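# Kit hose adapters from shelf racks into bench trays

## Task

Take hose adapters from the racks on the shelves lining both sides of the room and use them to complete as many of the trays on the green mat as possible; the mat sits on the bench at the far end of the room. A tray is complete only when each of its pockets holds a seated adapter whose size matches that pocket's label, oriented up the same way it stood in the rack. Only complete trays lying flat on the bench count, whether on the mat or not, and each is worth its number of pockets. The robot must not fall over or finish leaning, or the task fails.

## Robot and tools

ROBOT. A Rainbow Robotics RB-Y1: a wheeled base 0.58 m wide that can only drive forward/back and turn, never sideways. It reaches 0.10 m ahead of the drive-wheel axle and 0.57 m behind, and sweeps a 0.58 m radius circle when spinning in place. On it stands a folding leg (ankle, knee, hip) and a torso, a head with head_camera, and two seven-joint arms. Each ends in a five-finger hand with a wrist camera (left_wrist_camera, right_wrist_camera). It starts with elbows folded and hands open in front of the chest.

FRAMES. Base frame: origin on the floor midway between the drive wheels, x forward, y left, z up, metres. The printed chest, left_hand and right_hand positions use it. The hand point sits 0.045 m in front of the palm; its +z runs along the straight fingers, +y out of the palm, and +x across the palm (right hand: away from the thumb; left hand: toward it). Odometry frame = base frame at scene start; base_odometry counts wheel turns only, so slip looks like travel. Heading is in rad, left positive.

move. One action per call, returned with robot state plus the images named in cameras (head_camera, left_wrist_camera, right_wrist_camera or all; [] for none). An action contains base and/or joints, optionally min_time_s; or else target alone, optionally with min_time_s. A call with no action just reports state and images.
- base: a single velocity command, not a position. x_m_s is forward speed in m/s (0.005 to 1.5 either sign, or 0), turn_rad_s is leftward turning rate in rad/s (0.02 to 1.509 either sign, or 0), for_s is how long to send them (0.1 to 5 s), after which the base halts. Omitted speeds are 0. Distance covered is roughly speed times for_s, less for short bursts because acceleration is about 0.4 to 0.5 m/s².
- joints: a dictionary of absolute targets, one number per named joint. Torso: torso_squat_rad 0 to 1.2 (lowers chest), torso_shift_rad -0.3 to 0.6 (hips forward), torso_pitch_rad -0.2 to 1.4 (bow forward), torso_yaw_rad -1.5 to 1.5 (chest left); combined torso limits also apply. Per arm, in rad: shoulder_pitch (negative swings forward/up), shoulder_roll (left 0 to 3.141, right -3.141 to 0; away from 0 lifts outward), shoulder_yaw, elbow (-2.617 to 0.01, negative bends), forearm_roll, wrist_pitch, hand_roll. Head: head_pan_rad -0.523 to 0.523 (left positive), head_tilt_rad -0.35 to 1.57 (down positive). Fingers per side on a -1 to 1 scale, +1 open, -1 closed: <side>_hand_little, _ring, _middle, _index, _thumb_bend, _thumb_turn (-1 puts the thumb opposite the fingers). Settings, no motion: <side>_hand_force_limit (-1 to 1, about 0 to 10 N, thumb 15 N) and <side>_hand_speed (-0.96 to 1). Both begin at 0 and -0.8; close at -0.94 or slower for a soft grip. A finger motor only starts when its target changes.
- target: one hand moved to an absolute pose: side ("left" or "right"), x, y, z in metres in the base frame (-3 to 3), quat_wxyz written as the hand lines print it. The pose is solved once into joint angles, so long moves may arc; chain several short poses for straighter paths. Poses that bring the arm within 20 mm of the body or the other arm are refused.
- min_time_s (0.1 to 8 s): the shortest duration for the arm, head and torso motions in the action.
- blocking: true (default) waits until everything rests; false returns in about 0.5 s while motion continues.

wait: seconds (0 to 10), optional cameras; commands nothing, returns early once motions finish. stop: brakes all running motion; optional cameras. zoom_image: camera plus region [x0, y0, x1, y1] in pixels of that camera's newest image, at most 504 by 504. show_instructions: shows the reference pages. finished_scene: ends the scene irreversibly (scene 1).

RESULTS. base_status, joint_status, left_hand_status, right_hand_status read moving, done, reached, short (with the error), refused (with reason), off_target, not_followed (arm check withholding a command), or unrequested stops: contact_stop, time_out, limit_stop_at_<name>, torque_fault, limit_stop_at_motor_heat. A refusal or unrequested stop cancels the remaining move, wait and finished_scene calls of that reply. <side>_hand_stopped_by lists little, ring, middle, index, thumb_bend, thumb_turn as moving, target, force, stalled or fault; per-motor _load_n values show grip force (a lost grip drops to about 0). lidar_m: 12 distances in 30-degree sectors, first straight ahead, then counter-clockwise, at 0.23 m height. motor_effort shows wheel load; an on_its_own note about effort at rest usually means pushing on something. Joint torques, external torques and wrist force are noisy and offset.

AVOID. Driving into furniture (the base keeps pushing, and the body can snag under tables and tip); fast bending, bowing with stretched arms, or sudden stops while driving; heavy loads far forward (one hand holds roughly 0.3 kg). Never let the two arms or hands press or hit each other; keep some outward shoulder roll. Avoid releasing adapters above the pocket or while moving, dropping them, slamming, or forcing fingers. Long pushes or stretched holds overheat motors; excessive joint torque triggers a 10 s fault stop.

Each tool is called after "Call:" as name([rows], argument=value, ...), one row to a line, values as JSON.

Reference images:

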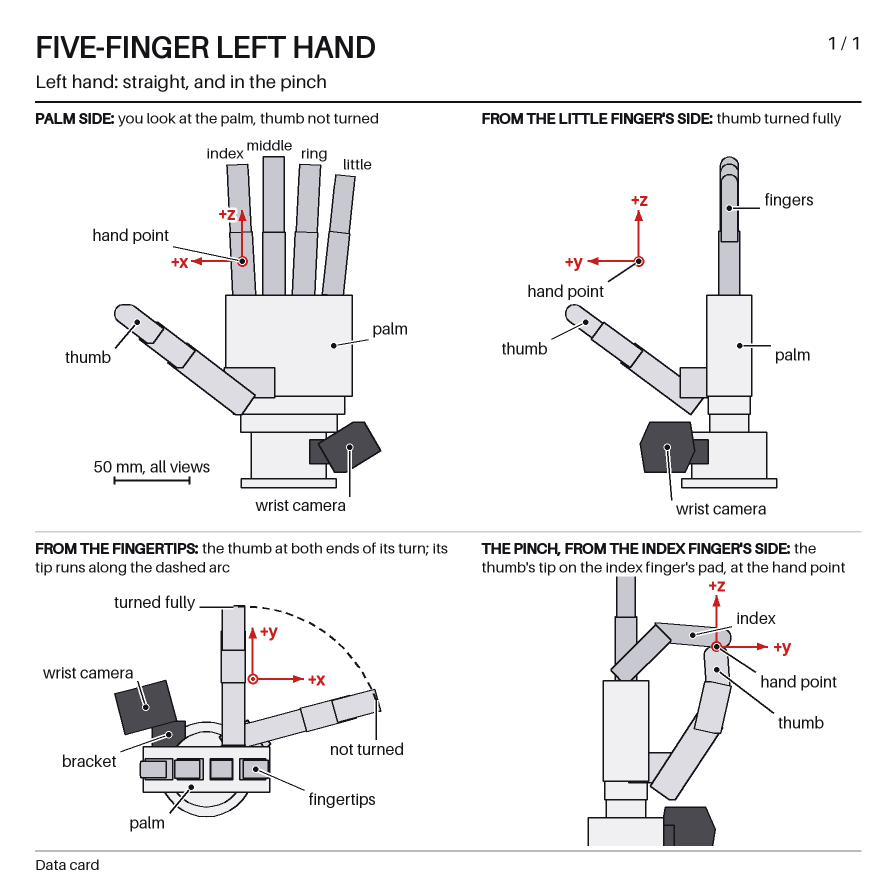

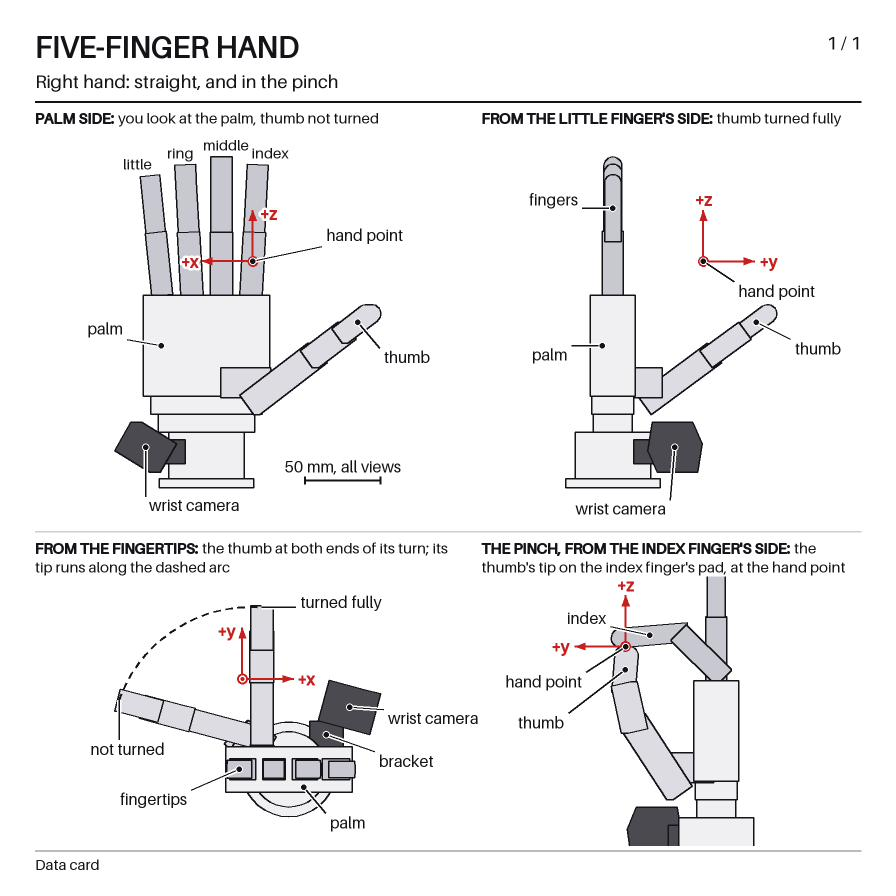

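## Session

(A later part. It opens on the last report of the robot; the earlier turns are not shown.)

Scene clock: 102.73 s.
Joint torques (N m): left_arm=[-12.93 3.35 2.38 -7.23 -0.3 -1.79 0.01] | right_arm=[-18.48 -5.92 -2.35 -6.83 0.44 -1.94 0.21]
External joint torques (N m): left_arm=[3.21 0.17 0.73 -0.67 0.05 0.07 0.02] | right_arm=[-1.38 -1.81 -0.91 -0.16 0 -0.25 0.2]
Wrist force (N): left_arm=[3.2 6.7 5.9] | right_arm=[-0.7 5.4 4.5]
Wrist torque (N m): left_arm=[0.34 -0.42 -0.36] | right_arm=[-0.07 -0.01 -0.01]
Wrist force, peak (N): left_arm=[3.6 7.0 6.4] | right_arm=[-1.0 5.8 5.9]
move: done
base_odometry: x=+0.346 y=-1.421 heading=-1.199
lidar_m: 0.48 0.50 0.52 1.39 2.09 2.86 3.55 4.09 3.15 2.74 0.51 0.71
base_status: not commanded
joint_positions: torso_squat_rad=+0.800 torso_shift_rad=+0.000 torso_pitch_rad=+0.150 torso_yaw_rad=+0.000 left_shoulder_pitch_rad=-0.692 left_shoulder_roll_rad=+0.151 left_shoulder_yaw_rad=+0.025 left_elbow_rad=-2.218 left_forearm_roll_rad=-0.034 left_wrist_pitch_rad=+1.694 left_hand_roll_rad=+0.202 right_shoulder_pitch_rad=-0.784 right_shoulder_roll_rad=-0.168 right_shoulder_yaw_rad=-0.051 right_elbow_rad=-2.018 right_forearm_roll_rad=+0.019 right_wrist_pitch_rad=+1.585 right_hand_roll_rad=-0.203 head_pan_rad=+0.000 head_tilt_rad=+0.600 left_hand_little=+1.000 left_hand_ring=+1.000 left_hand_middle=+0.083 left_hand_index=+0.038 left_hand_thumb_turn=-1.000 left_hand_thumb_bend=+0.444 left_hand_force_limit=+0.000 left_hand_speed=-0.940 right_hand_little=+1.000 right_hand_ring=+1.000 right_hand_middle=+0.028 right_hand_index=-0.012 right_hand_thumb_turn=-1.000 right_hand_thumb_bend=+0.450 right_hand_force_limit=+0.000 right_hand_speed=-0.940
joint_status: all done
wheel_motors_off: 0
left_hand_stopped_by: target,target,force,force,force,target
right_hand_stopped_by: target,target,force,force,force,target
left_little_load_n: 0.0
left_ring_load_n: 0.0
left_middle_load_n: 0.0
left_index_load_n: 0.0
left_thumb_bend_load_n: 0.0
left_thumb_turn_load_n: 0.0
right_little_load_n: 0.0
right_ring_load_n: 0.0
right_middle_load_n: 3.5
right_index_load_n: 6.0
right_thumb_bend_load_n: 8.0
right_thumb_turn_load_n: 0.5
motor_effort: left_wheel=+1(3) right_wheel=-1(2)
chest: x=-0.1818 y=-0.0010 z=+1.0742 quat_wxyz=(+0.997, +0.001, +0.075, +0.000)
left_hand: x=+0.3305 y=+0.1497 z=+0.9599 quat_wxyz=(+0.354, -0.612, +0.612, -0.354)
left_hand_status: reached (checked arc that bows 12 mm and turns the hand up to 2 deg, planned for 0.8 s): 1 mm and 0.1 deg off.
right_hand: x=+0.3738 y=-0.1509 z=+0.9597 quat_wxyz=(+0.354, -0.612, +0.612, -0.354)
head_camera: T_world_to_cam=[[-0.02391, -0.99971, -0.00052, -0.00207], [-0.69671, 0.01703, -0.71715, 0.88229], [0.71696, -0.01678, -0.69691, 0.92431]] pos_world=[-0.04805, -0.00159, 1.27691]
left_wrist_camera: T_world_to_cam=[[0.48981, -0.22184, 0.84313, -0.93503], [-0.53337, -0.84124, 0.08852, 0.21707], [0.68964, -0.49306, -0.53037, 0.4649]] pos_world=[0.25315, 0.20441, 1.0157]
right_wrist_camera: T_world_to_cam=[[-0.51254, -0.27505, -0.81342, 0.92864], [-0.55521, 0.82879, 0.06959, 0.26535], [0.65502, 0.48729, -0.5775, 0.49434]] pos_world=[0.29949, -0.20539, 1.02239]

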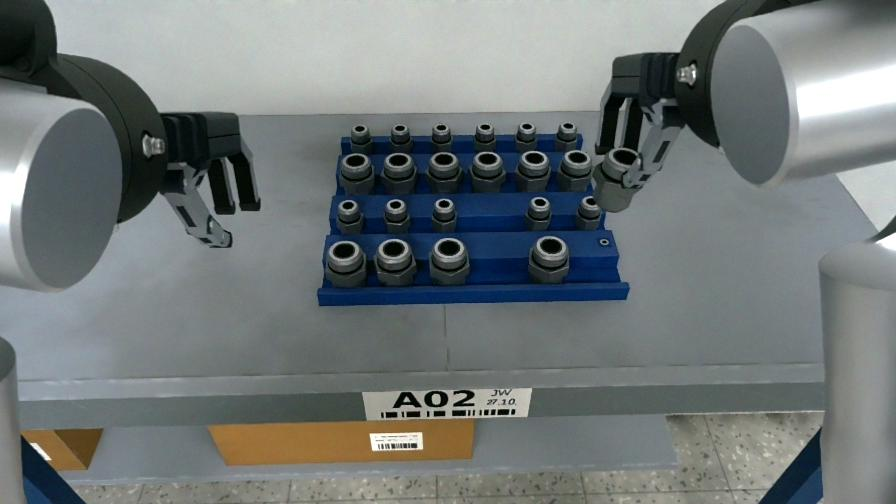

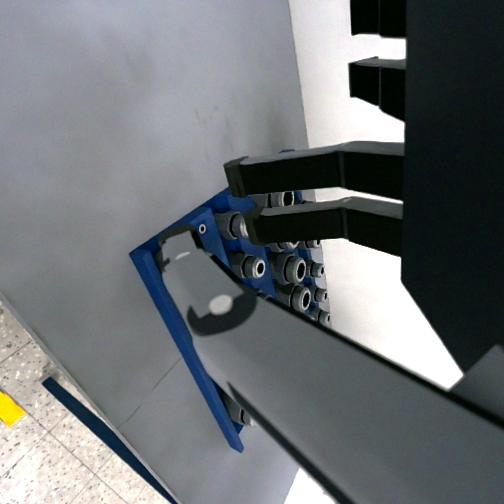

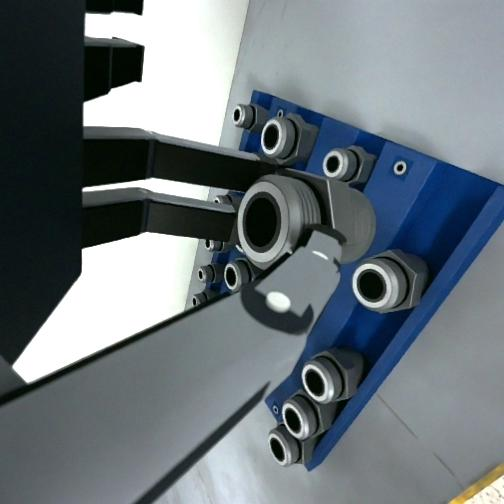

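Call:
move(joints={"left_hand_speed": -0.5, "left_hand_index": 0.2, "left_hand_middle": 0.2, "left_hand_thumb_bend": 0.6, "left_hand_force_limit": 0.2})

Call:
move(target={"side": "left", "x": 0.382, "y": 0.073, "z": 0.91, "quat_wxyz": [0.3536, -0.6124, 0.6124, -0.3536]}, min_time_s=0.8, cameras=["left_wrist_camera"])

Call:
zoom_image(camera="left_wrist_camera", region=[50, 80, 330, 330])

Call:
move(target={"side": "left", "x": 0.382, "y": 0.073, "z": 0.86, "quat_wxyz": [0.3536, -0.6124, 0.6124, -0.3536]}, min_time_s=0.8, cameras=["left_wrist_camera"])

Call:
zoom_image(camera="left_wrist_camera", region=[50, 80, 330, 330])

Scene clock: 104.03 s.
Joint torques (N m): left_arm=[-12.97 4.06 2.87 -7.06 -0.11 -1.77 0.06] | right_arm=[-18.66 -5.79 -1.95 -7.19 0.52 -1.93 0.13]
External joint torques (N m): left_arm=[3.17 0.88 1.22 -0.49 0.23 0.09 0.07] | right_arm=[-1.56 -1.68 -0.51 -0.51 0.09 -0.24 0.12]
Wrist force (N): left_arm=[3.2 6.8 5.7] | right_arm=[-1.0 5.5 5.2]
Wrist torque (N m): left_arm=[0.37 -0.44 -0.37] | right_arm=[-0.08 0.05 -0.02]
Wrist force, peak (N): left_arm=[3.2 6.9 5.9] | right_arm=[-0.9 5.7 6.2]
move: done
base_odometry: x=+0.346 y=-1.421 heading=-1.199
lidar_m: 0.48 0.50 0.52 1.38 2.09 2.86 3.54 4.09 3.18 2.74 0.51 0.72
base_status: not commanded
joint_positions: torso_squat_rad=+0.800 torso_shift_rad=+0.000 torso_pitch_rad=+0.150 torso_yaw_rad=+0.000 left_shoulder_pitch_rad=-0.692 left_shoulder_roll_rad=+0.151 left_shoulder_yaw_rad=+0.025 left_elbow_rad=-2.218 left_forearm_roll_rad=-0.034 left_wrist_pitch_rad=+1.694 left_hand_roll_rad=+0.202 right_shoulder_pitch_rad=-0.784 right_shoulder_roll_rad=-0.168 right_shoulder_yaw_rad=-0.051 right_elbow_rad=-2.018 right_forearm_roll_rad=+0.019 right_wrist_pitch_rad=+1.585 right_hand_roll_rad=-0.203 head_pan_rad=+0.000 head_tilt_rad=+0.600 left_hand_little=+1.000 left_hand_ring=+1.000 left_hand_middle=+0.200 left_hand_index=+0.200 left_hand_thumb_turn=-1.000 left_hand_thumb_bend=+0.600 left_hand_force_limit=+0.200 left_hand_speed=-0.500 right_hand_little=+1.000 right_hand_ring=+1.000 right_hand_middle=+0.028 right_hand_index=-0.012 right_hand_thumb_turn=-1.000 right_hand_thumb_bend=+0.450 right_hand_force_limit=+0.000 right_hand_speed=-0.940
joint_status: all done
wheel_motors_off: 0
left_hand_stopped_by: target,target,target,target,target,target
right_hand_stopped_by: target,target,force,force,force,target
left_little_load_n: 0.0
left_ring_load_n: 0.0
left_middle_load_n: 0.0
left_index_load_n: 0.0
left_thumb_bend_load_n: 0.0
left_thumb_turn_load_n: 0.0
right_little_load_n: 0.0
right_ring_load_n: 0.0
right_middle_load_n: 3.5
right_index_load_n: 6.5
right_thumb_bend_load_n: 8.0
right_thumb_turn_load_n: 0.0
motor_effort: left_wheel=+0(4) right_wheel=-1(2)
chest: x=-0.1818 y=-0.0010 z=+1.0742 quat_wxyz=(+0.997, +0.001, +0.075, +0.000)
left_hand: x=+0.3305 y=+0.1497 z=+0.9599 quat_wxyz=(+0.354, -0.612, +0.612, -0.354)
right_hand: x=+0.3738 y=-0.1509 z=+0.9597 quat_wxyz=(+0.354, -0.612, +0.612, -0.354)
pictures: none

Scene clock: 105.23 s.
Joint torques (N m): left_arm=[-15.96 1.71 1.14 -8.39 -0.77 -1.41 0.21] | right_arm=[-18.72 -5.93 -1.99 -6.97 0.42 -1.92 0.13]
External joint torques (N m): left_arm=[2.17 1.02 -0.47 0.23 -0.19 0.37 0.21] | right_arm=[-1.62 -1.82 -0.55 -0.29 -0.02 -0.23 0.13]
Wrist force (N): left_arm=[3.2 6.6 6.0] | right_arm=[-1.5 5.7 4.9]
Wrist torque (N m): left_arm=[0.33 -0.43 -0.19] | right_arm=[0.03 0.12 -0.03]
Wrist force, peak (N): left_arm=[3.2 7.1 6.5] | right_arm=[-1.6 5.4 5.7]
move: done
base_odometry: x=+0.346 y=-1.421 heading=-1.199
lidar_m: 0.48 0.50 0.52 1.39 2.09 2.85 3.55 4.09 3.17 2.73 0.51 0.72
base_status: not commanded
joint_positions: torso_squat_rad=+0.800 torso_shift_rad=+0.000 torso_pitch_rad=+0.150 torso_yaw_rad=+0.000 left_shoulder_pitch_rad=-0.740 left_shoulder_roll_rad=+0.044 left_shoulder_yaw_rad=-0.148 left_elbow_rad=-1.877 left_forearm_roll_rad=-0.214 left_wrist_pitch_rad=+1.424 left_hand_roll_rad=+0.354 right_shoulder_pitch_rad=-0.784 right_shoulder_roll_rad=-0.168 right_shoulder_yaw_rad=-0.051 right_elbow_rad=-2.018 right_forearm_roll_rad=+0.019 right_wrist_pitch_rad=+1.585 right_hand_roll_rad=-0.203 head_pan_rad=+0.000 head_tilt_rad=+0.600 left_hand_little=+1.000 left_hand_ring=+1.000 left_hand_middle=+0.200 left_hand_index=+0.200 left_hand_thumb_turn=-1.000 left_hand_thumb_bend=+0.600 left_hand_force_limit=+0.200 left_hand_speed=-0.500 right_hand_little=+1.000 right_hand_ring=+1.000 right_hand_middle=+0.028 right_hand_index=-0.012 right_hand_thumb_turn=-1.000 right_hand_thumb_bend=+0.450 right_hand_force_limit=+0.000 right_hand_speed=-0.940
joint_status: all done
wheel_motors_off: 0
left_hand_stopped_by: target,target,target,target,target,target
right_hand_stopped_by: target,target,force,force,force,target
left_little_load_n: 0.0
left_ring_load_n: 0.0
left_middle_load_n: 0.0
left_index_load_n: 0.0
left_thumb_bend_load_n: 0.0
left_thumb_turn_load_n: 0.0
right_little_load_n: 0.0
right_ring_load_n: -0.5
right_middle_load_n: 3.5
right_index_load_n: 6.0
right_thumb_bend_load_n: 7.5
right_thumb_turn_load_n: 0.0
motor_effort: left_wheel=+0(4) right_wheel=-1(2)
chest: x=-0.1818 y=-0.0010 z=+1.0742 quat_wxyz=(+0.997, +0.001, +0.075, +0.000)
left_hand: x=+0.3820 y=+0.0730 z=+0.9102 quat_wxyz=(+0.354, -0.612, +0.612, -0.354)
left_hand_status: reached (checked arc that bows 12 mm and turns the hand up to 2 deg, planned for 0.8 s): 0 mm and 0.0 deg off.
right_hand: x=+0.3738 y=-0.1509 z=+0.9597 quat_wxyz=(+0.354, -0.612, +0.612, -0.354)
left_wrist_camera: T_world_to_cam=[[0.49064, -0.22069, 0.84295, -0.93555], [-0.53324, -0.84114, 0.09016, 0.18283], [0.68915, -0.49373, -0.53038, 0.36534]] pos_world=[0.30475, 0.1277, 0.96591]

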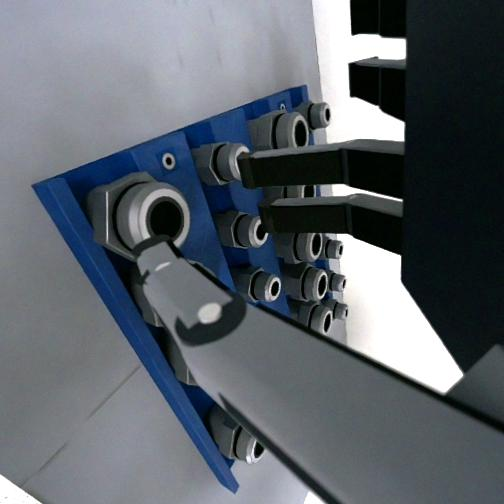

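Scaled by 1.800 from the camera's image (finer frame: 720x720).

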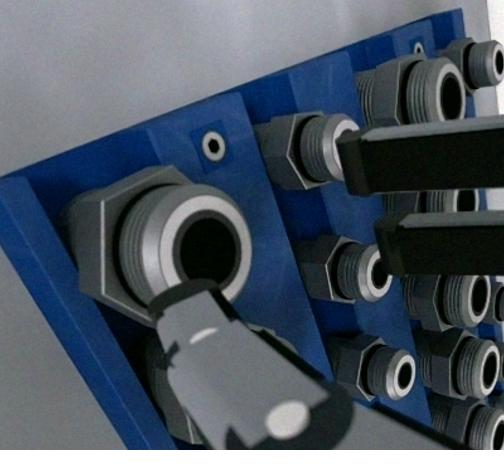

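Scene clock: 106.37 s.
Joint torques (N m): left_arm=[-13.97 -0.5 0.28 -9.05 -0.92 -1.69 0.27] | right_arm=[-18.71 -5.91 -2.01 -6.91 0.4 -1.91 0.19]
External joint torques (N m): left_arm=[3.35 -0.36 -1.26 0.39 -0.3 0.07 0.27] | right_arm=[-1.6 -1.79 -0.57 -0.23 -0.04 -0.22 0.18]
Wrist force (N): left_arm=[3.0 6.8 5.8] | right_arm=[-1.2 5.3 5.4]
Wrist torque (N m): left_arm=[0.35 -0.42 -0.20] | right_arm=[-0.10 0.07 -0.01]
Wrist force, peak (N): left_arm=[3.3 7.2 5.8] | right_arm=[-1.5 5.4 5.5]
move: done
base_odometry: x=+0.346 y=-1.421 heading=-1.199
lidar_m: 0.48 0.50 0.52 1.40 2.09 2.87 3.54 4.09 3.17 2.73 0.51 0.72
base_status: not commanded
joint_positions: torso_squat_rad=+0.800 torso_shift_rad=+0.000 torso_pitch_rad=+0.150 torso_yaw_rad=+0.000 left_shoulder_pitch_rad=-0.627 left_shoulder_roll_rad=+0.043 left_shoulder_yaw_rad=-0.192 left_elbow_rad=-1.825 left_forearm_roll_rad=-0.245 left_wrist_pitch_rad=+1.271 left_hand_roll_rad=+0.395 right_shoulder_pitch_rad=-0.784 right_shoulder_roll_rad=-0.168 right_shoulder_yaw_rad=-0.051 right_elbow_rad=-2.018 right_forearm_roll_rad=+0.019 right_wrist_pitch_rad=+1.585 right_hand_roll_rad=-0.203 head_pan_rad=+0.000 head_tilt_rad=+0.600 left_hand_little=+1.000 left_hand_ring=+1.000 left_hand_middle=+0.200 left_hand_index=+0.200 left_hand_thumb_turn=-1.000 left_hand_thumb_bend=+0.600 left_hand_force_limit=+0.200 left_hand_speed=-0.500 right_hand_little=+1.000 right_hand_ring=+1.000 right_hand_middle=+0.028 right_hand_index=-0.012 right_hand_thumb_turn=-1.000 right_hand_thumb_bend=+0.450 right_hand_force_limit=+0.000 right_hand_speed=-0.940
joint_status: all done
wheel_motors_off: 0
left_hand_stopped_by: target,target,target,target,target,target
right_hand_stopped_by: target,target,force,force,force,target
left_little_load_n: 0.0
left_ring_load_n: 0.0
left_middle_load_n: 0.0
left_index_load_n: 0.0
left_thumb_bend_load_n: 0.0
left_thumb_turn_load_n: 0.0
right_little_load_n: 0.0
right_ring_load_n: 0.0
right_middle_load_n: 3.5
right_index_load_n: 6.5
right_thumb_bend_load_n: 8.0
right_thumb_turn_load_n: 0.0
motor_effort: left_wheel=+0(4) right_wheel=-1(2)
chest: x=-0.1818 y=-0.0010 z=+1.0742 quat_wxyz=(+0.997, +0.001, +0.075, +0.000)
left_hand: x=+0.3817 y=+0.0732 z=+0.8605 quat_wxyz=(+0.354, -0.612, +0.612, -0.354)
left_hand_status: reached (checked arc that bows 2 mm and turns the hand up to 0 deg, planned for 0.8 s): 1 mm and 0.0 deg off.
right_hand: x=+0.3738 y=-0.1509 z=+0.9597 quat_wxyz=(+0.354, -0.612, +0.612, -0.354)
left_wrist_camera: T_world_to_cam=[[0.49054, -0.22103, 0.84292, -0.89345], [-0.5335, -0.841, 0.08995, 0.18757], [0.68902, -0.49382, -0.53046, 0.33946]] pos_world=[0.30445, 0.1279, 0.91631]

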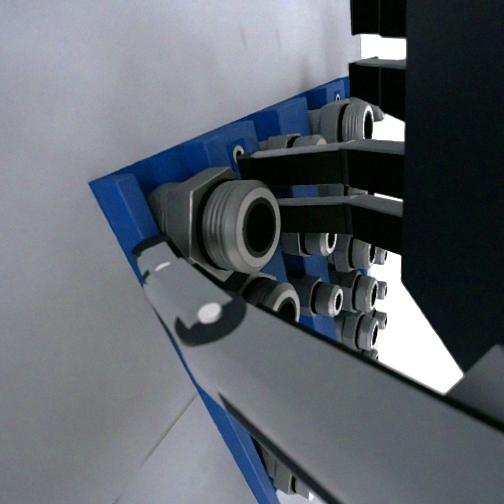

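Scaled by 1.800 from the camera's image (finer frame: 720x720).

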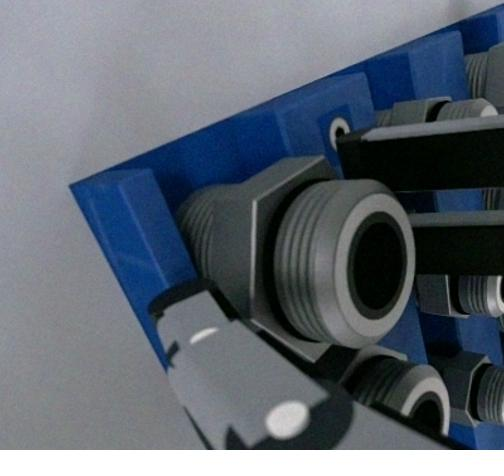

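Call:
move(joints={"left_hand_speed": -0.94, "left_hand_index": -0.2, "left_hand_middle": -0.2, "left_hand_thumb_bend": 0.1})

Call:
move(target={"side": "left", "x": 0.382, "y": 0.073, "z": 0.91, "quat_wxyz": [0.3536, -0.6124, 0.6124, -0.3536]}, min_time_s=1.5, cameras=["head_camera", "left_wrist_camera"])

Scene clock: 109.03 s.
Joint torques (N m): left_arm=[-13.77 -0.87 0.2 -8.94 -0.52 -1.15 0.28] | right_arm=[-18.79 -5.79 -2 -6.97 0.42 -1.9 0.11]
External joint torques (N m): left_arm=[3.55 -0.73 -1.33 0.51 0.1 0.6 0.28] | right_arm=[-1.69 -1.68 -0.56 -0.3 -0.01 -0.21 0.11]
Wrist force (N): left_arm=[2.5 6.6 9.0] | right_arm=[-0.9 5.1 5.6]
Wrist torque (N m): left_arm=[0.50 -0.38 -0.21] | right_arm=[-0.16 -0.02 -0.01]
Wrist force, peak (N): left_arm=[3.5 7.6 9.5] | right_arm=[-0.9 6.2 5.7]
move: off_target
base_odometry: x=+0.346 y=-1.421 heading=-1.199
lidar_m: 0.48 0.50 0.52 1.39 2.09 2.86 3.55 4.09 3.17 2.74 0.51 0.72
base_status: not commanded
joint_positions: torso_squat_rad=+0.800 torso_shift_rad=+0.000 torso_pitch_rad=+0.150 torso_yaw_rad=+0.000 left_shoulder_pitch_rad=-0.627 left_shoulder_roll_rad=+0.043 left_shoulder_yaw_rad=-0.192 left_elbow_rad=-1.824 left_forearm_roll_rad=-0.245 left_wrist_pitch_rad=+1.271 left_hand_roll_rad=+0.395 right_shoulder_pitch_rad=-0.784 right_shoulder_roll_rad=-0.168 right_shoulder_yaw_rad=-0.051 right_elbow_rad=-2.018 right_forearm_roll_rad=+0.019 right_wrist_pitch_rad=+1.585 right_hand_roll_rad=-0.203 head_pan_rad=+0.000 head_tilt_rad=+0.600 left_hand_little=+1.000 left_hand_ring=+1.000 left_hand_middle=+0.078 left_hand_index=+0.066 left_hand_thumb_turn=-1.000 left_hand_thumb_bend=+0.470 left_hand_force_limit=+0.200 left_hand_speed=-0.940 right_hand_little=+1.000 right_hand_ring=+1.000 right_hand_middle=+0.028 right_hand_index=-0.012 right_hand_thumb_turn=-1.000 right_hand_thumb_bend=+0.450 right_hand_force_limit=+0.000 right_hand_speed=-0.940
joint_status: left_hand_middle off_target (ended at +0.078, target -0.200); left_hand_index off_target (ended at +0.066, target -0.200); left_hand_thumb_bend off_target (ended at +0.470, target +0.100); the others done
wheel_motors_off: 0
left_hand_stopped_by: target,target,force,force,force,target
right_hand_stopped_by: target,target,force,force,force,target
left_little_load_n: -0.5
left_ring_load_n: 0.0
left_middle_load_n: 8.0
left_index_load_n: 7.5
left_thumb_bend_load_n: 9.0
left_thumb_turn_load_n: 0.5
right_little_load_n: 0.0
right_ring_load_n: 0.0
right_middle_load_n: 3.5
right_index_load_n: 6.0
right_thumb_bend_load_n: 8.0
right_thumb_turn_load_n: 0.0
motor_effort: left_wheel=+0(4) right_wheel=-2(2)
chest: x=-0.1818 y=-0.0010 z=+1.0742 quat_wxyz=(+0.997, +0.001, +0.075, +0.000)
left_hand: x=+0.3817 y=+0.0732 z=+0.8605 quat_wxyz=(+0.354, -0.612, +0.612, -0.354)
right_hand: x=+0.3738 y=-0.1509 z=+0.9597 quat_wxyz=(+0.354, -0.612, +0.612, -0.354)
pictures: none

Scene clock: 110.87 s.
Joint torques (N m): left_arm=[-17.29 0.27 3.23 -10.24 -0.55 -1.61 -0.09] | right_arm=[-18.85 -5.95 -1.87 -7.05 0.44 -2 0.09]
External joint torques (N m): left_arm=[0.83 -0.4 1.64 -1.6 0.04 0.17 -0.08] | right_arm=[-1.75 -1.84 -0.43 -0.37 0 -0.31 0.08]
Wrist force (N): left_arm=[3.2 8.7 6.9] | right_arm=[-0.5 5.8 5.2]
Wrist torque (N m): left_arm=[0.39 -0.42 -0.40] | right_arm=[0.01 -0.05 0.05]
Wrist force, peak (N): left_arm=[3.6 8.2 9.7] | right_arm=[-1.4 5.8 5.4]
move: done
base_odometry: x=+0.346 y=-1.421 heading=-1.199
lidar_m: 0.48 0.50 0.52 1.40 2.09 2.86 3.55 4.07 3.16 2.74 0.51 0.72
base_status: not commanded
joint_positions: torso_squat_rad=+0.800 torso_shift_rad=+0.000 torso_pitch_rad=+0.150 torso_yaw_rad=+0.000 left_shoulder_pitch_rad=-0.739 left_shoulder_roll_rad=+0.042 left_shoulder_yaw_rad=-0.147 left_elbow_rad=-1.876 left_forearm_roll_rad=-0.216 left_wrist_pitch_rad=+1.423 left_hand_roll_rad=+0.352 right_shoulder_pitch_rad=-0.784 right_shoulder_roll_rad=-0.168 right_shoulder_yaw_rad=-0.051 right_elbow_rad=-2.018 right_forearm_roll_rad=+0.019 right_wrist_pitch_rad=+1.585 right_hand_roll_rad=-0.203 head_pan_rad=+0.000 head_tilt_rad=+0.600 left_hand_little=+1.000 left_hand_ring=+1.000 left_hand_middle=+0.078 left_hand_index=+0.066 left_hand_thumb_turn=-1.000 left_hand_thumb_bend=+0.470 left_hand_force_limit=+0.200 left_hand_speed=-0.940 right_hand_little=+1.000 right_hand_ring=+1.000 right_hand_middle=+0.028 right_hand_index=-0.012 right_hand_thumb_turn=-1.000 right_hand_thumb_bend=+0.450 right_hand_force_limit=+0.000 right_hand_speed=-0.940
joint_status: all done
wheel_motors_off: 0
left_hand_stopped_by: target,target,force,force,force,target
right_hand_stopped_by: target,target,force,force,force,target
left_little_load_n: 0.0
left_ring_load_n: -0.5
left_middle_load_n: 7.0
left_index_load_n: 6.5
left_thumb_bend_load_n: 9.5
left_thumb_turn_load_n: 0.5
right_little_load_n: 0.0
right_ring_load_n: 0.0
right_middle_load_n: 3.5
right_index_load_n: 6.0
right_thumb_bend_load_n: 7.5
right_thumb_turn_load_n: 0.0
motor_effort: left_wheel=+0(3) right_wheel=-2(2)
chest: x=-0.1818 y=-0.0010 z=+1.0742 quat_wxyz=(+0.997, +0.001, +0.075, +0.000)
left_hand: x=+0.3819 y=+0.0730 z=+0.9097 quat_wxyz=(+0.354, -0.612, +0.612, -0.353)
left_hand_status: reached (checked arc that bows 2 mm and turns the hand up to 0 deg, planned for 1.5 s): 0 mm and 0.0 deg off.
right_hand: x=+0.3738 y=-0.1509 z=+0.9597 quat_wxyz=(+0.354, -0.612, +0.612, -0.354)
head_camera: T_world_to_cam=[[-0.0239, -0.99971, -0.00052, -0.00207], [-0.69671, 0.01703, -0.71715, 0.88229], [0.71696, -0.01678, -0.69691, 0.92431]] pos_world=[-0.04805, -0.00159, 1.27691]
left_wrist_camera: T_world_to_cam=[[0.49092, -0.22118, 0.84266, -0.93496], [-0.53323, -0.84118, 0.08986, 0.18316], [0.68896, -0.49345, -0.53089, 0.36564]] pos_world=[0.30474, 0.1277, 0.96551]

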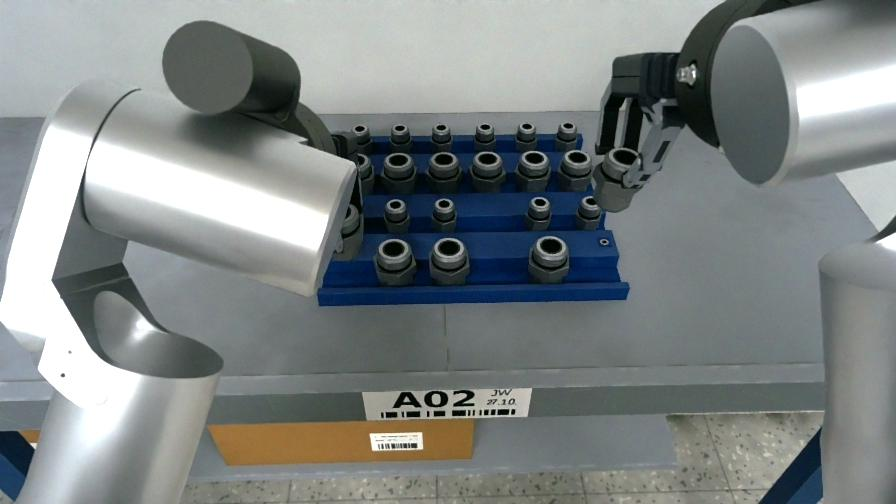

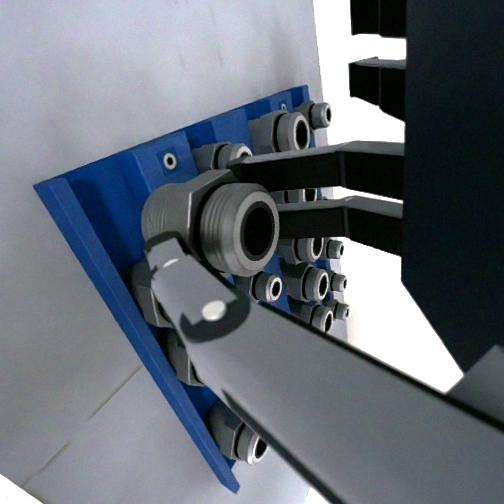

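Call:
move(target={"side": "left", "x": 0.34, "y": 0.2, "z": 1.0, "quat_wxyz": [0.3536, -0.6124, 0.6124, -0.3536]}, min_time_s=1.2)

Call:
move(target={"side": "right", "x": 0.34, "y": -0.2, "z": 1.0, "quat_wxyz": [0.3536, -0.6124, 0.6124, -0.3536]}, min_time_s=1.0)

Call:
move(base={"x_m_s": -0.5, "for_s": 1.0}, cameras=["head_camera"])

Call:
move(base={"turn_rad_s": -1.0, "for_s": 1.99}, joints={"torso_squat_rad": 0.5}, cameras=["head_camera"])

Scene clock: 113.30 s.
Joint torques (N m): left_arm=[-16.46 7.01 2.7 -6.97 -0.17 -1.98 0.05] | right_arm=[-18.37 -5.87 -1.97 -6.87 0.48 -1.92 0.05]
External joint torques (N m): left_arm=[0.72 1.02 1.12 -1.23 0.03 -0.09 0.06] | right_arm=[-1.27 -1.75 -0.53 -0.19 0.04 -0.23 0.04]
Wrist force (N): left_arm=[3.3 8.5 7.0] | right_arm=[-1.0 5.7 5.4]
Wrist torque (N m): left_arm=[0.32 -0.43 -0.38] | right_arm=[-0.03 0.00 0.00]
Wrist force, peak (N): left_arm=[3.5 9.0 7.3] | right_arm=[-1.2 5.4 6.0]
move: done
base_odometry: x=+0.346 y=-1.421 heading=-1.199
lidar_m: 0.48 0.50 0.52 1.39 2.09 2.86 3.54 4.09 3.17 2.75 0.51 0.72
base_status: not commanded
joint_positions: torso_squat_rad=+0.800 torso_shift_rad=+0.000 torso_pitch_rad=+0.150 torso_yaw_rad=+0.000 left_shoulder_pitch_rad=-0.807 left_shoulder_roll_rad=+0.250 left_shoulder_yaw_rad=+0.212 left_elbow_rad=-2.175 left_forearm_roll_rad=+0.120 left_wrist_pitch_rad=+1.781 left_hand_roll_rad=+0.118 right_shoulder_pitch_rad=-0.784 right_shoulder_roll_rad=-0.168 right_shoulder_yaw_rad=-0.051 right_elbow_rad=-2.018 right_forearm_roll_rad=+0.019 right_wrist_pitch_rad=+1.585 right_hand_roll_rad=-0.203 head_pan_rad=+0.000 head_tilt_rad=+0.600 left_hand_little=+1.000 left_hand_ring=+1.000 left_hand_middle=+0.078 left_hand_index=+0.066 left_hand_thumb_turn=-1.000 left_hand_thumb_bend=+0.470 left_hand_force_limit=+0.200 left_hand_speed=-0.940 right_hand_little=+1.000 right_hand_ring=+1.000 right_hand_middle=+0.028 right_hand_index=-0.012 right_hand_thumb_turn=-1.000 right_hand_thumb_bend=+0.450 right_hand_force_limit=+0.000 right_hand_speed=-0.940
joint_status: all done
wheel_motors_off: 0
left_hand_stopped_by: target,target,force,force,force,target
right_hand_stopped_by: target,target,force,force,force,target
left_little_load_n: 0.0
left_ring_load_n: 0.0
left_middle_load_n: 7.0
left_index_load_n: 6.5
left_thumb_bend_load_n: 9.0
left_thumb_turn_load_n: 0.5
right_little_load_n: 0.0
right_ring_load_n: 0.0
right_middle_load_n: 3.5
right_index_load_n: 6.0
right_thumb_bend_load_n: 8.0
right_thumb_turn_load_n: 0.0
motor_effort: left_wheel=+1(3) right_wheel=-1(2)
chest: x=-0.1818 y=-0.0010 z=+1.0742 quat_wxyz=(+0.997, +0.001, +0.075, +0.000)
left_hand: x=+0.3400 y=+0.1999 z=+0.9998 quat_wxyz=(+0.354, -0.612, +0.612, -0.354)
left_hand_status: reached (checked arc that bows 11 mm and turns the hand up to 3 deg, planned for 1.2 s): 0 mm and 0.0 deg off.
right_hand: x=+0.3738 y=-0.1509 z=+0.9597 quat_wxyz=(+0.354, -0.612, +0.612, -0.354)
pictures: none

Scene clock: 114.63 s.
Joint torques (N m): left_arm=[-16.83 6.52 2.25 -7.18 -0.18 -1.99 -0.09] | right_arm=[-18.49 -8.21 -2.06 -5.56 0.17 -1.91 0.13]
External joint torques (N m): left_arm=[0.35 0.53 0.67 -1.44 0.01 -0.1 -0.08] | right_arm=[-2.25 -2.32 -0.75 -0.32 -0.1 -0.2 0.13]
Wrist force (N): left_arm=[3.3 8.5 6.9] | right_arm=[-0.6 5.7 5.7]
Wrist torque (N m): left_arm=[0.32 -0.44 -0.38] | right_arm=[-0.09 -0.03 0.02]
Wrist force, peak (N): left_arm=[3.4 8.6 7.2] | right_arm=[-0.8 5.8 5.9]
move: done
base_odometry: x=+0.346 y=-1.421 heading=-1.199
lidar_m: 0.48 0.51 0.51 1.39 2.10 2.87 3.53 4.09 3.18 2.72 0.51 0.73
base_status: not commanded
joint_positions: torso_squat_rad=+0.800 torso_shift_rad=+0.000 torso_pitch_rad=+0.150 torso_yaw_rad=+0.000 left_shoulder_pitch_rad=-0.807 left_shoulder_roll_rad=+0.250 left_shoulder_yaw_rad=+0.212 left_elbow_rad=-2.175 left_forearm_roll_rad=+0.120 left_wrist_pitch_rad=+1.781 left_hand_roll_rad=+0.118 right_shoulder_pitch_rad=-0.811 right_shoulder_roll_rad=-0.255 right_shoulder_yaw_rad=-0.201 right_elbow_rad=-2.174 right_forearm_roll_rad=-0.119 right_wrist_pitch_rad=+1.784 right_hand_roll_rad=-0.127 head_pan_rad=+0.000 head_tilt_rad=+0.600 left_hand_little=+1.000 left_hand_ring=+1.000 left_hand_middle=+0.078 left_hand_index=+0.066 left_hand_thumb_turn=-1.000 left_hand_thumb_bend=+0.470 left_hand_force_limit=+0.200 left_hand_speed=-0.940 right_hand_little=+1.000 right_hand_ring=+1.000 right_hand_middle=+0.028 right_hand_index=-0.012 right_hand_thumb_turn=-1.000 right_hand_thumb_bend=+0.450 right_hand_force_limit=+0.000 right_hand_speed=-0.940
joint_status: all done
wheel_motors_off: 0
left_hand_stopped_by: target,target,force,force,force,target
right_hand_stopped_by: target,target,force,force,force,target
left_little_load_n: 0.0
left_ring_load_n: 0.0
left_middle_load_n: 6.5
left_index_load_n: 6.5
left_thumb_bend_load_n: 9.0
left_thumb_turn_load_n: 0.5
right_little_load_n: 0.0
right_ring_load_n: 0.0
right_middle_load_n: 3.5
right_index_load_n: 6.0
right_thumb_bend_load_n: 7.5
right_thumb_turn_load_n: 0.0
motor_effort: left_wheel=+3(3) right_wheel=-1(2)
chest: x=-0.1818 y=-0.0010 z=+1.0742 quat_wxyz=(+0.997, +0.001, +0.075, +0.000)
left_hand: x=+0.3400 y=+0.1999 z=+0.9998 quat_wxyz=(+0.354, -0.612, +0.612, -0.354)
right_hand: x=+0.3399 y=-0.1999 z=+0.9996 quat_wxyz=(+0.353, -0.613, +0.613, -0.353)
right_hand_status: reached (checked arc that bows 3 mm and turns the hand up to 1 deg, planned for 1.0 s): 0 mm and 0.1 deg off.
pictures: none

Scene clock: 117.17 s.
Joint torques (N m): left_arm=[-15.84 6.75 2.49 -6.37 -0.12 -1.98 0.07] | right_arm=[-17.97 -7.93 -1.89 -5.49 0.24 -2.07 0.14]
External joint torques (N m): left_arm=[1.35 0.76 0.92 -0.64 0.07 -0.09 0.08] | right_arm=[-1.73 -2.04 -0.59 -0.25 -0.04 -0.36 0.13]
Wrist force (N): left_arm=[3.1 8.4 7.2] | right_arm=[-0.7 5.3 5.4]
Wrist torque (N m): left_arm=[0.31 -0.42 -0.38] | right_arm=[-0.10 0.01 0.01]
Wrist force, peak (N): left_arm=[2.9 8.4 7.9] | right_arm=[-2.1 5.2 6.6]
move: done
base_odometry: x=+0.165 y=-0.955 heading=-1.199
lidar_m: 0.98 0.89 1.40 2.00 2.09 2.87 3.05 3.56 3.18 3.05 1.69 0.89
base_status: done (sent for 1 of 1 s)
joint_positions: torso_squat_rad=+0.800 torso_shift_rad=+0.000 torso_pitch_rad=+0.150 torso_yaw_rad=+0.000 left_shoulder_pitch_rad=-0.807 left_shoulder_roll_rad=+0.250 left_shoulder_yaw_rad=+0.212 left_elbow_rad=-2.176 left_forearm_roll_rad=+0.120 left_wrist_pitch_rad=+1.781 left_hand_roll_rad=+0.118 right_shoulder_pitch_rad=-0.811 right_shoulder_roll_rad=-0.255 right_shoulder_yaw_rad=-0.201 right_elbow_rad=-2.174 right_forearm_roll_rad=-0.119 right_wrist_pitch_rad=+1.784 right_hand_roll_rad=-0.127 head_pan_rad=+0.000 head_tilt_rad=+0.600 left_hand_little=+1.000 left_hand_ring=+1.000 left_hand_middle=+0.078 left_hand_index=+0.066 left_hand_thumb_turn=-1.000 left_hand_thumb_bend=+0.470 left_hand_force_limit=+0.200 left_hand_speed=-0.940 right_hand_little=+1.000 right_hand_ring=+1.000 right_hand_middle=+0.028 right_hand_index=-0.012 right_hand_thumb_turn=-1.000 right_hand_thumb_bend=+0.450 right_hand_force_limit=+0.000 right_hand_speed=-0.940
joint_status: not commanded
wheel_motors_off: 0
left_hand_stopped_by: target,target,force,force,force,target
right_hand_stopped_by: target,target,force,force,force,target
left_little_load_n: 0.0
left_ring_load_n: 0.0
left_middle_load_n: 7.0
left_index_load_n: 6.5
left_thumb_bend_load_n: 9.0
left_thumb_turn_load_n: 0.5
right_little_load_n: 0.0
right_ring_load_n: 0.0
right_middle_load_n: 3.5
right_index_load_n: 6.0
right_thumb_bend_load_n: 7.5
right_thumb_turn_load_n: -0.5
motor_effort: left_wheel=+13(46) right_wheel=-6(24)
chest: x=-0.1818 y=-0.0010 z=+1.0741 quat_wxyz=(+0.997, +0.001, +0.075, +0.000)
left_hand: x=+0.3400 y=+0.1998 z=+0.9999 quat_wxyz=(+0.354, -0.612, +0.612, -0.354)
right_hand: x=+0.3399 y=-0.1999 z=+0.9996 quat_wxyz=(+0.353, -0.613, +0.612, -0.353)
head_camera: T_world_to_cam=[[-0.0239, -0.99971, -0.00052, -0.00207], [-0.69671, 0.01703, -0.71715, 0.88229], [0.71696, -0.01678, -0.69691, 0.92431]] pos_world=[-0.04805, -0.00159, 1.27691]

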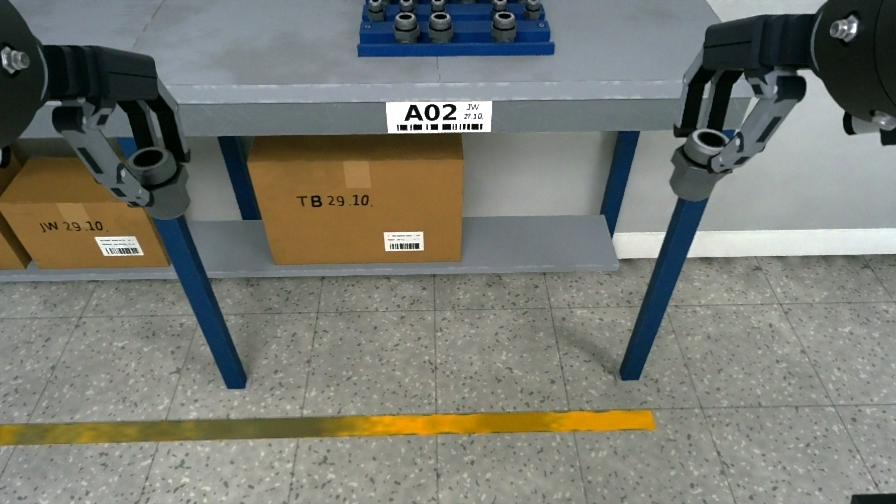

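Scene clock: 121.50 s.
Joint torques (N m): left_arm=[-16.16 6.88 2.58 -6.39 -0.29 -1.97 -0.02] | right_arm=[-17.87 -7.98 -2.42 -5.42 0.28 -2.12 0.04]
External joint torques (N m): left_arm=[1.02 0.89 1.01 -0.66 -0.09 -0.08 -0.01] | right_arm=[-1.63 -2.09 -1.11 -0.18 0.01 -0.42 0.03]
Wrist force (N): left_arm=[3.0 8.1 6.9] | right_arm=[-1.7 6.1 5.2]
Wrist torque (N m): left_arm=[0.28 -0.42 -0.37] | right_arm=[0.04 0.18 -0.06]
Wrist force, peak (N): left_arm=[3.6 8.6 7.3] | right_arm=[-0.6 6.1 5.8]
move: done
base_odometry: x=+0.165 y=-0.955 heading=+3.085
lidar_m: 3.09 3.04 1.56 0.89 0.98 0.88 1.53 2.02 2.16 3.21 3.03 3.67
base_status: done (sent for 2 of 2 s)
joint_positions: torso_squat_rad=+0.500 torso_shift_rad=+0.000 torso_pitch_rad=+0.150 torso_yaw_rad=+0.000 left_shoulder_pitch_rad=-0.807 left_shoulder_roll_rad=+0.250 left_shoulder_yaw_rad=+0.212 left_elbow_rad=-2.176 left_forearm_roll_rad=+0.120 left_wrist_pitch_rad=+1.781 left_hand_roll_rad=+0.118 right_shoulder_pitch_rad=-0.811 right_shoulder_roll_rad=-0.255 right_shoulder_yaw_rad=-0.201 right_elbow_rad=-2.174 right_forearm_roll_rad=-0.119 right_wrist_pitch_rad=+1.784 right_hand_roll_rad=-0.127 head_pan_rad=+0.000 head_tilt_rad=+0.600 left_hand_little=+1.000 left_hand_ring=+1.000 left_hand_middle=+0.078 left_hand_index=+0.066 left_hand_thumb_turn=-1.000 left_hand_thumb_bend=+0.470 left_hand_force_limit=+0.200 left_hand_speed=-0.940 right_hand_little=+1.000 right_hand_ring=+1.000 right_hand_middle=+0.028 right_hand_index=-0.012 right_hand_thumb_turn=-1.000 right_hand_thumb_bend=+0.450 right_hand_force_limit=+0.000 right_hand_speed=-0.940
joint_status: all done
wheel_motors_off: 0
left_hand_stopped_by: target,target,force,force,force,target
right_hand_stopped_by: target,target,force,force,force,target
left_little_load_n: 0.0
left_ring_load_n: 0.0
left_middle_load_n: 7.0
left_index_load_n: 6.5
left_thumb_bend_load_n: 9.5
left_thumb_turn_load_n: 0.5
right_little_load_n: 0.0
right_ring_load_n: 0.0
right_middle_load_n: 3.5
right_index_load_n: 6.5
right_thumb_bend_load_n: 8.0
right_thumb_turn_load_n: 0.0
motor_effort: left_wheel=+9(37) right_wheel=+1(21)
chest: x=-0.1817 y=-0.0011 z=+1.2008 quat_wxyz=(+0.997, +0.001, +0.075, +0.000)
left_hand: x=+0.3400 y=+0.1997 z=+1.1264 quat_wxyz=(+0.354, -0.612, +0.612, -0.354)
right_hand: x=+0.3400 y=-0.2000 z=+1.1262 quat_wxyz=(+0.353, -0.613, +0.613, -0.353)
head_camera: T_world_to_cam=[[-0.0239, -0.99971, -0.00051, -0.00211], [-0.69681, 0.01703, -0.71706, 0.97301], [0.71686, -0.01678, -0.69702, 1.01261]] pos_world=[-0.04795, -0.00169, 1.4035]

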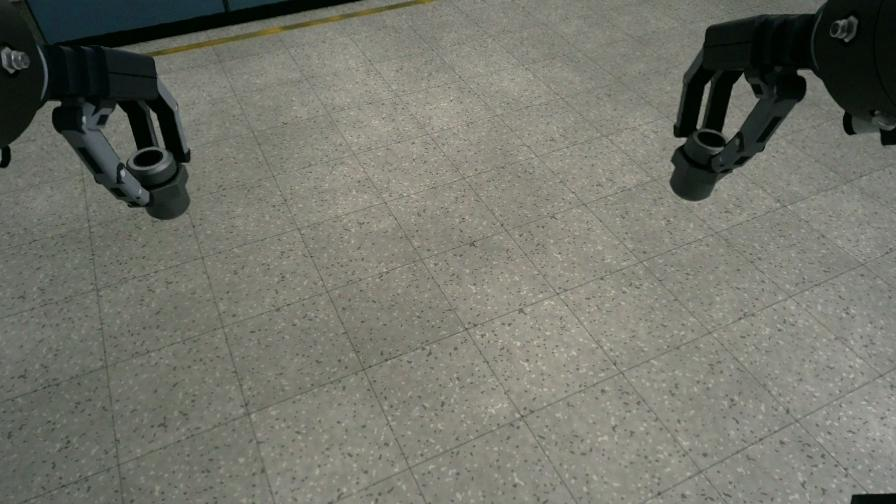

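Call:
move(base={"turn_rad_s": 0.1, "for_s": 0.35})

Call:
move(base={"x_m_s": 0.9, "for_s": 3.2})

Call:
move(base={"turn_rad_s": 0.5, "for_s": 0.78}, cameras=["head_camera"])

Scene clock: 122.73 s.
Joint torques (N m): left_arm=[-16.52 6.59 2.65 -6.43 -0.23 -2.18 -0.16] | right_arm=[-18 -8.26 -1.77 -5.59 0.19 -2.04 -0.02]
External joint torques (N m): left_arm=[0.66 0.6 1.08 -0.7 -0.03 -0.29 -0.15] | right_arm=[-1.76 -2.37 -0.47 -0.35 -0.08 -0.33 -0.03]
Wrist force (N): left_arm=[3.2 8.6 6.9] | right_arm=[-0.9 6.1 5.2]
Wrist torque (N m): left_arm=[0.38 -0.43 -0.37] | right_arm=[0.02 0.02 0.03]
Wrist force, peak (N): left_arm=[3.5 8.6 7.2] | right_arm=[-1.4 5.6 5.8]
move: done
base_odometry: x=+0.165 y=-0.955 heading=+3.121
lidar_m: 3.08 3.05 1.52 0.90 0.98 0.90 1.57 2.02 2.20 3.06 3.03 3.73
base_status: done (sent for 0.37 of 0.37 s)
joint_positions: torso_squat_rad=+0.500 torso_shift_rad=+0.000 torso_pitch_rad=+0.150 torso_yaw_rad=+0.000 left_shoulder_pitch_rad=-0.807 left_shoulder_roll_rad=+0.250 left_shoulder_yaw_rad=+0.212 left_elbow_rad=-2.176 left_forearm_roll_rad=+0.120 left_wrist_pitch_rad=+1.781 left_hand_roll_rad=+0.118 right_shoulder_pitch_rad=-0.811 right_shoulder_roll_rad=-0.255 right_shoulder_yaw_rad=-0.201 right_elbow_rad=-2.174 right_forearm_roll_rad=-0.119 right_wrist_pitch_rad=+1.784 right_hand_roll_rad=-0.127 head_pan_rad=+0.000 head_tilt_rad=+0.600 left_hand_little=+1.000 left_hand_ring=+1.000 left_hand_middle=+0.078 left_hand_index=+0.066 left_hand_thumb_turn=-1.000 left_hand_thumb_bend=+0.470 left_hand_force_limit=+0.200 left_hand_speed=-0.940 right_hand_little=+1.000 right_hand_ring=+1.000 right_hand_middle=+0.028 right_hand_index=-0.012 right_hand_thumb_turn=-1.000 right_hand_thumb_bend=+0.450 right_hand_force_limit=+0.000 right_hand_speed=-0.940
joint_status: not commanded
wheel_motors_off: 0
left_hand_stopped_by: target,target,force,force,force,target
right_hand_stopped_by: target,target,force,force,force,target
left_little_load_n: 0.0
left_ring_load_n: -0.5
left_middle_load_n: 7.0
left_index_load_n: 6.5
left_thumb_bend_load_n: 9.5
left_thumb_turn_load_n: 1.0
right_little_load_n: 0.0
right_ring_load_n: 0.0
right_middle_load_n: 3.5
right_index_load_n: 6.5
right_thumb_bend_load_n: 7.5
right_thumb_turn_load_n: 0.0
motor_effort: left_wheel=+0(11) right_wheel=+1(14)
chest: x=-0.1817 y=-0.0011 z=+1.2008 quat_wxyz=(+0.997, +0.001, +0.075, +0.000)
left_hand: x=+0.3400 y=+0.1997 z=+1.1264 quat_wxyz=(+0.354, -0.612, +0.612, -0.354)
right_hand: x=+0.3400 y=-0.2000 z=+1.1262 quat_wxyz=(+0.353, -0.613, +0.613, -0.353)
pictures: none

Scene clock: 128.20 s.
Joint torques (N m): left_arm=[-16.24 6.79 2.74 -6.51 -0.19 -1.99 -0.14] | right_arm=[-17.8 -8.24 -1.81 -5.45 0.29 -2.07 0.11]
External joint torques (N m): left_arm=[0.94 0.8 1.17 -0.77 0 -0.1 -0.13] | right_arm=[-1.55 -2.34 -0.51 -0.21 0.02 -0.36 0.1]
Wrist force (N): left_arm=[3.3 8.2 7.0] | right_arm=[-0.6 4.7 5.0]
Wrist torque (N m): left_arm=[0.31 -0.45 -0.36] | right_arm=[-0.20 -0.04 -0.01]
Wrist force, peak (N): left_arm=[3.1 8.3 7.8] | right_arm=[-1.3 5.5 6.1]
move: done
base_odometry: x=-2.715 y=-0.896 heading=+3.121
lidar_m: 0.40 0.39 0.43 0.66 2.29 2.49 3.62 4.68 2.91 2.36 1.05 0.50
base_status: done (sent for 3.2 of 3.2 s)
joint_positions: torso_squat_rad=+0.500 torso_shift_rad=+0.000 torso_pitch_rad=+0.150 torso_yaw_rad=+0.000 left_shoulder_pitch_rad=-0.807 left_shoulder_roll_rad=+0.250 left_shoulder_yaw_rad=+0.212 left_elbow_rad=-2.176 left_forearm_roll_rad=+0.120 left_wrist_pitch_rad=+1.781 left_hand_roll_rad=+0.118 right_shoulder_pitch_rad=-0.811 right_shoulder_roll_rad=-0.255 right_shoulder_yaw_rad=-0.201 right_elbow_rad=-2.174 right_forearm_roll_rad=-0.119 right_wrist_pitch_rad=+1.784 right_hand_roll_rad=-0.127 head_pan_rad=+0.000 head_tilt_rad=+0.600 left_hand_little=+1.000 left_hand_ring=+1.000 left_hand_middle=+0.078 left_hand_index=+0.066 left_hand_thumb_turn=-1.000 left_hand_thumb_bend=+0.470 left_hand_force_limit=+0.200 left_hand_speed=-0.940 right_hand_little=+1.000 right_hand_ring=+1.000 right_hand_middle=+0.028 right_hand_index=-0.012 right_hand_thumb_turn=-1.000 right_hand_thumb_bend=+0.450 right_hand_force_limit=+0.000 right_hand_speed=-0.940
joint_status: not commanded
wheel_motors_off: 0
left_hand_stopped_by: target,target,force,force,force,target
right_hand_stopped_by: target,target,force,force,force,target
left_little_load_n: 0.0
left_ring_load_n: 0.0
left_middle_load_n: 7.0
left_index_load_n: 6.5
left_thumb_bend_load_n: 9.5
left_thumb_turn_load_n: 0.5
right_little_load_n: 0.0
right_ring_load_n: 0.0
right_middle_load_n: 3.5
right_index_load_n: 6.0
right_thumb_bend_load_n: 8.0
right_thumb_turn_load_n: 0.0
motor_effort: left_wheel=-8(44) right_wheel=+4(29)
chest: x=-0.1817 y=-0.0011 z=+1.2008 quat_wxyz=(+0.997, +0.001, +0.075, +0.000)
left_hand: x=+0.3401 y=+0.1997 z=+1.1264 quat_wxyz=(+0.354, -0.612, +0.612, -0.354)
right_hand: x=+0.3400 y=-0.2000 z=+1.1262 quat_wxyz=(+0.353, -0.613, +0.613, -0.353)
pictures: none

Scene clock: 130.03 s.
Joint torques (N m): left_arm=[-16 6.67 2.85 -6.59 -0.18 -1.86 -0.07] | right_arm=[-17.75 -8.15 -1.72 -5.52 0.22 -1.91 0.06]
External joint torques (N m): left_arm=[1.18 0.68 1.27 -0.86 0.02 0.02 -0.06] | right_arm=[-1.51 -2.25 -0.42 -0.28 -0.06 -0.2 0.05]
Wrist force (N): left_arm=[2.9 8.3 7.0] | right_arm=[-0.8 5.5 4.9]
Wrist torque (N m): left_arm=[0.32 -0.38 -0.39] | right_arm=[-0.06 0.02 0.02]
Wrist force, peak (N): left_arm=[3.4 8.8 6.9] | right_arm=[-1.9 5.6 5.7]
move: done
base_odometry: x=-2.715 y=-0.896 heading=-2.869
lidar_m: 0.38 0.40 0.52 1.14 2.32 2.88 4.67 3.42 2.51 2.34 0.63 0.42
base_status: done (sent for 0.77 of 0.77 s)
joint_positions: torso_squat_rad=+0.500 torso_shift_rad=+0.000 torso_pitch_rad=+0.150 torso_yaw_rad=+0.000 left_shoulder_pitch_rad=-0.807 left_shoulder_roll_rad=+0.250 left_shoulder_yaw_rad=+0.212 left_elbow_rad=-2.176 left_forearm_roll_rad=+0.120 left_wrist_pitch_rad=+1.781 left_hand_roll_rad=+0.118 right_shoulder_pitch_rad=-0.811 right_shoulder_roll_rad=-0.255 right_shoulder_yaw_rad=-0.201 right_elbow_rad=-2.174 right_forearm_roll_rad=-0.119 right_wrist_pitch_rad=+1.784 right_hand_roll_rad=-0.127 head_pan_rad=+0.000 head_tilt_rad=+0.600 left_hand_little=+1.000 left_hand_ring=+1.000 left_hand_middle=+0.078 left_hand_index=+0.066 left_hand_thumb_turn=-1.000 left_hand_thumb_bend=+0.470 left_hand_force_limit=+0.200 left_hand_speed=-0.940 right_hand_little=+1.000 right_hand_ring=+1.000 right_hand_middle=+0.028 right_hand_index=-0.012 right_hand_thumb_turn=-1.000 right_hand_thumb_bend=+0.450 right_hand_force_limit=+0.000 right_hand_speed=-0.940
joint_status: not commanded
wheel_motors_off: 0
left_hand_stopped_by: target,target,force,force,force,target
right_hand_stopped_by: target,target,force,force,force,target
left_little_load_n: 0.0
left_ring_load_n: 0.0
left_middle_load_n: 7.0
left_index_load_n: 6.5
left_thumb_bend_load_n: 9.5
left_thumb_turn_load_n: 1.0
right_little_load_n: 0.0
right_ring_load_n: 0.0
right_middle_load_n: 3.5
right_index_load_n: 6.0
right_thumb_bend_load_n: 8.0
right_thumb_turn_load_n: 0.0
motor_effort: left_wheel=-2(37) right_wheel=+2(20)
chest: x=-0.1817 y=-0.0011 z=+1.2008 quat_wxyz=(+0.997, +0.001, +0.075, +0.000)
left_hand: x=+0.3401 y=+0.1997 z=+1.1264 quat_wxyz=(+0.354, -0.612, +0.612, -0.354)
right_hand: x=+0.3400 y=-0.2000 z=+1.1262 quat_wxyz=(+0.353, -0.613, +0.613, -0.353)
head_camera: T_world_to_cam=[[-0.02383, -0.99972, -0.00058, -0.00201], [-0.69681, 0.01703, -0.71705, 0.97308], [0.71686, -0.01668, -0.69702, 1.01254]] pos_world=[-0.04784, -0.00169, 1.4035]

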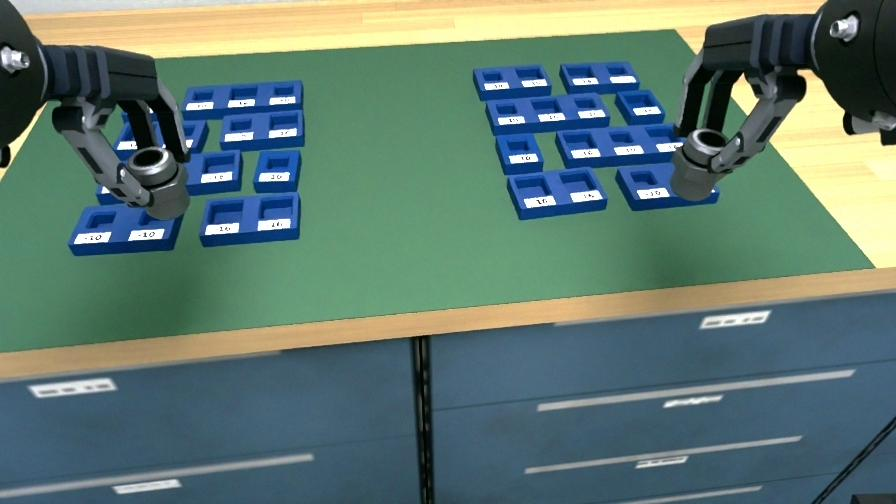

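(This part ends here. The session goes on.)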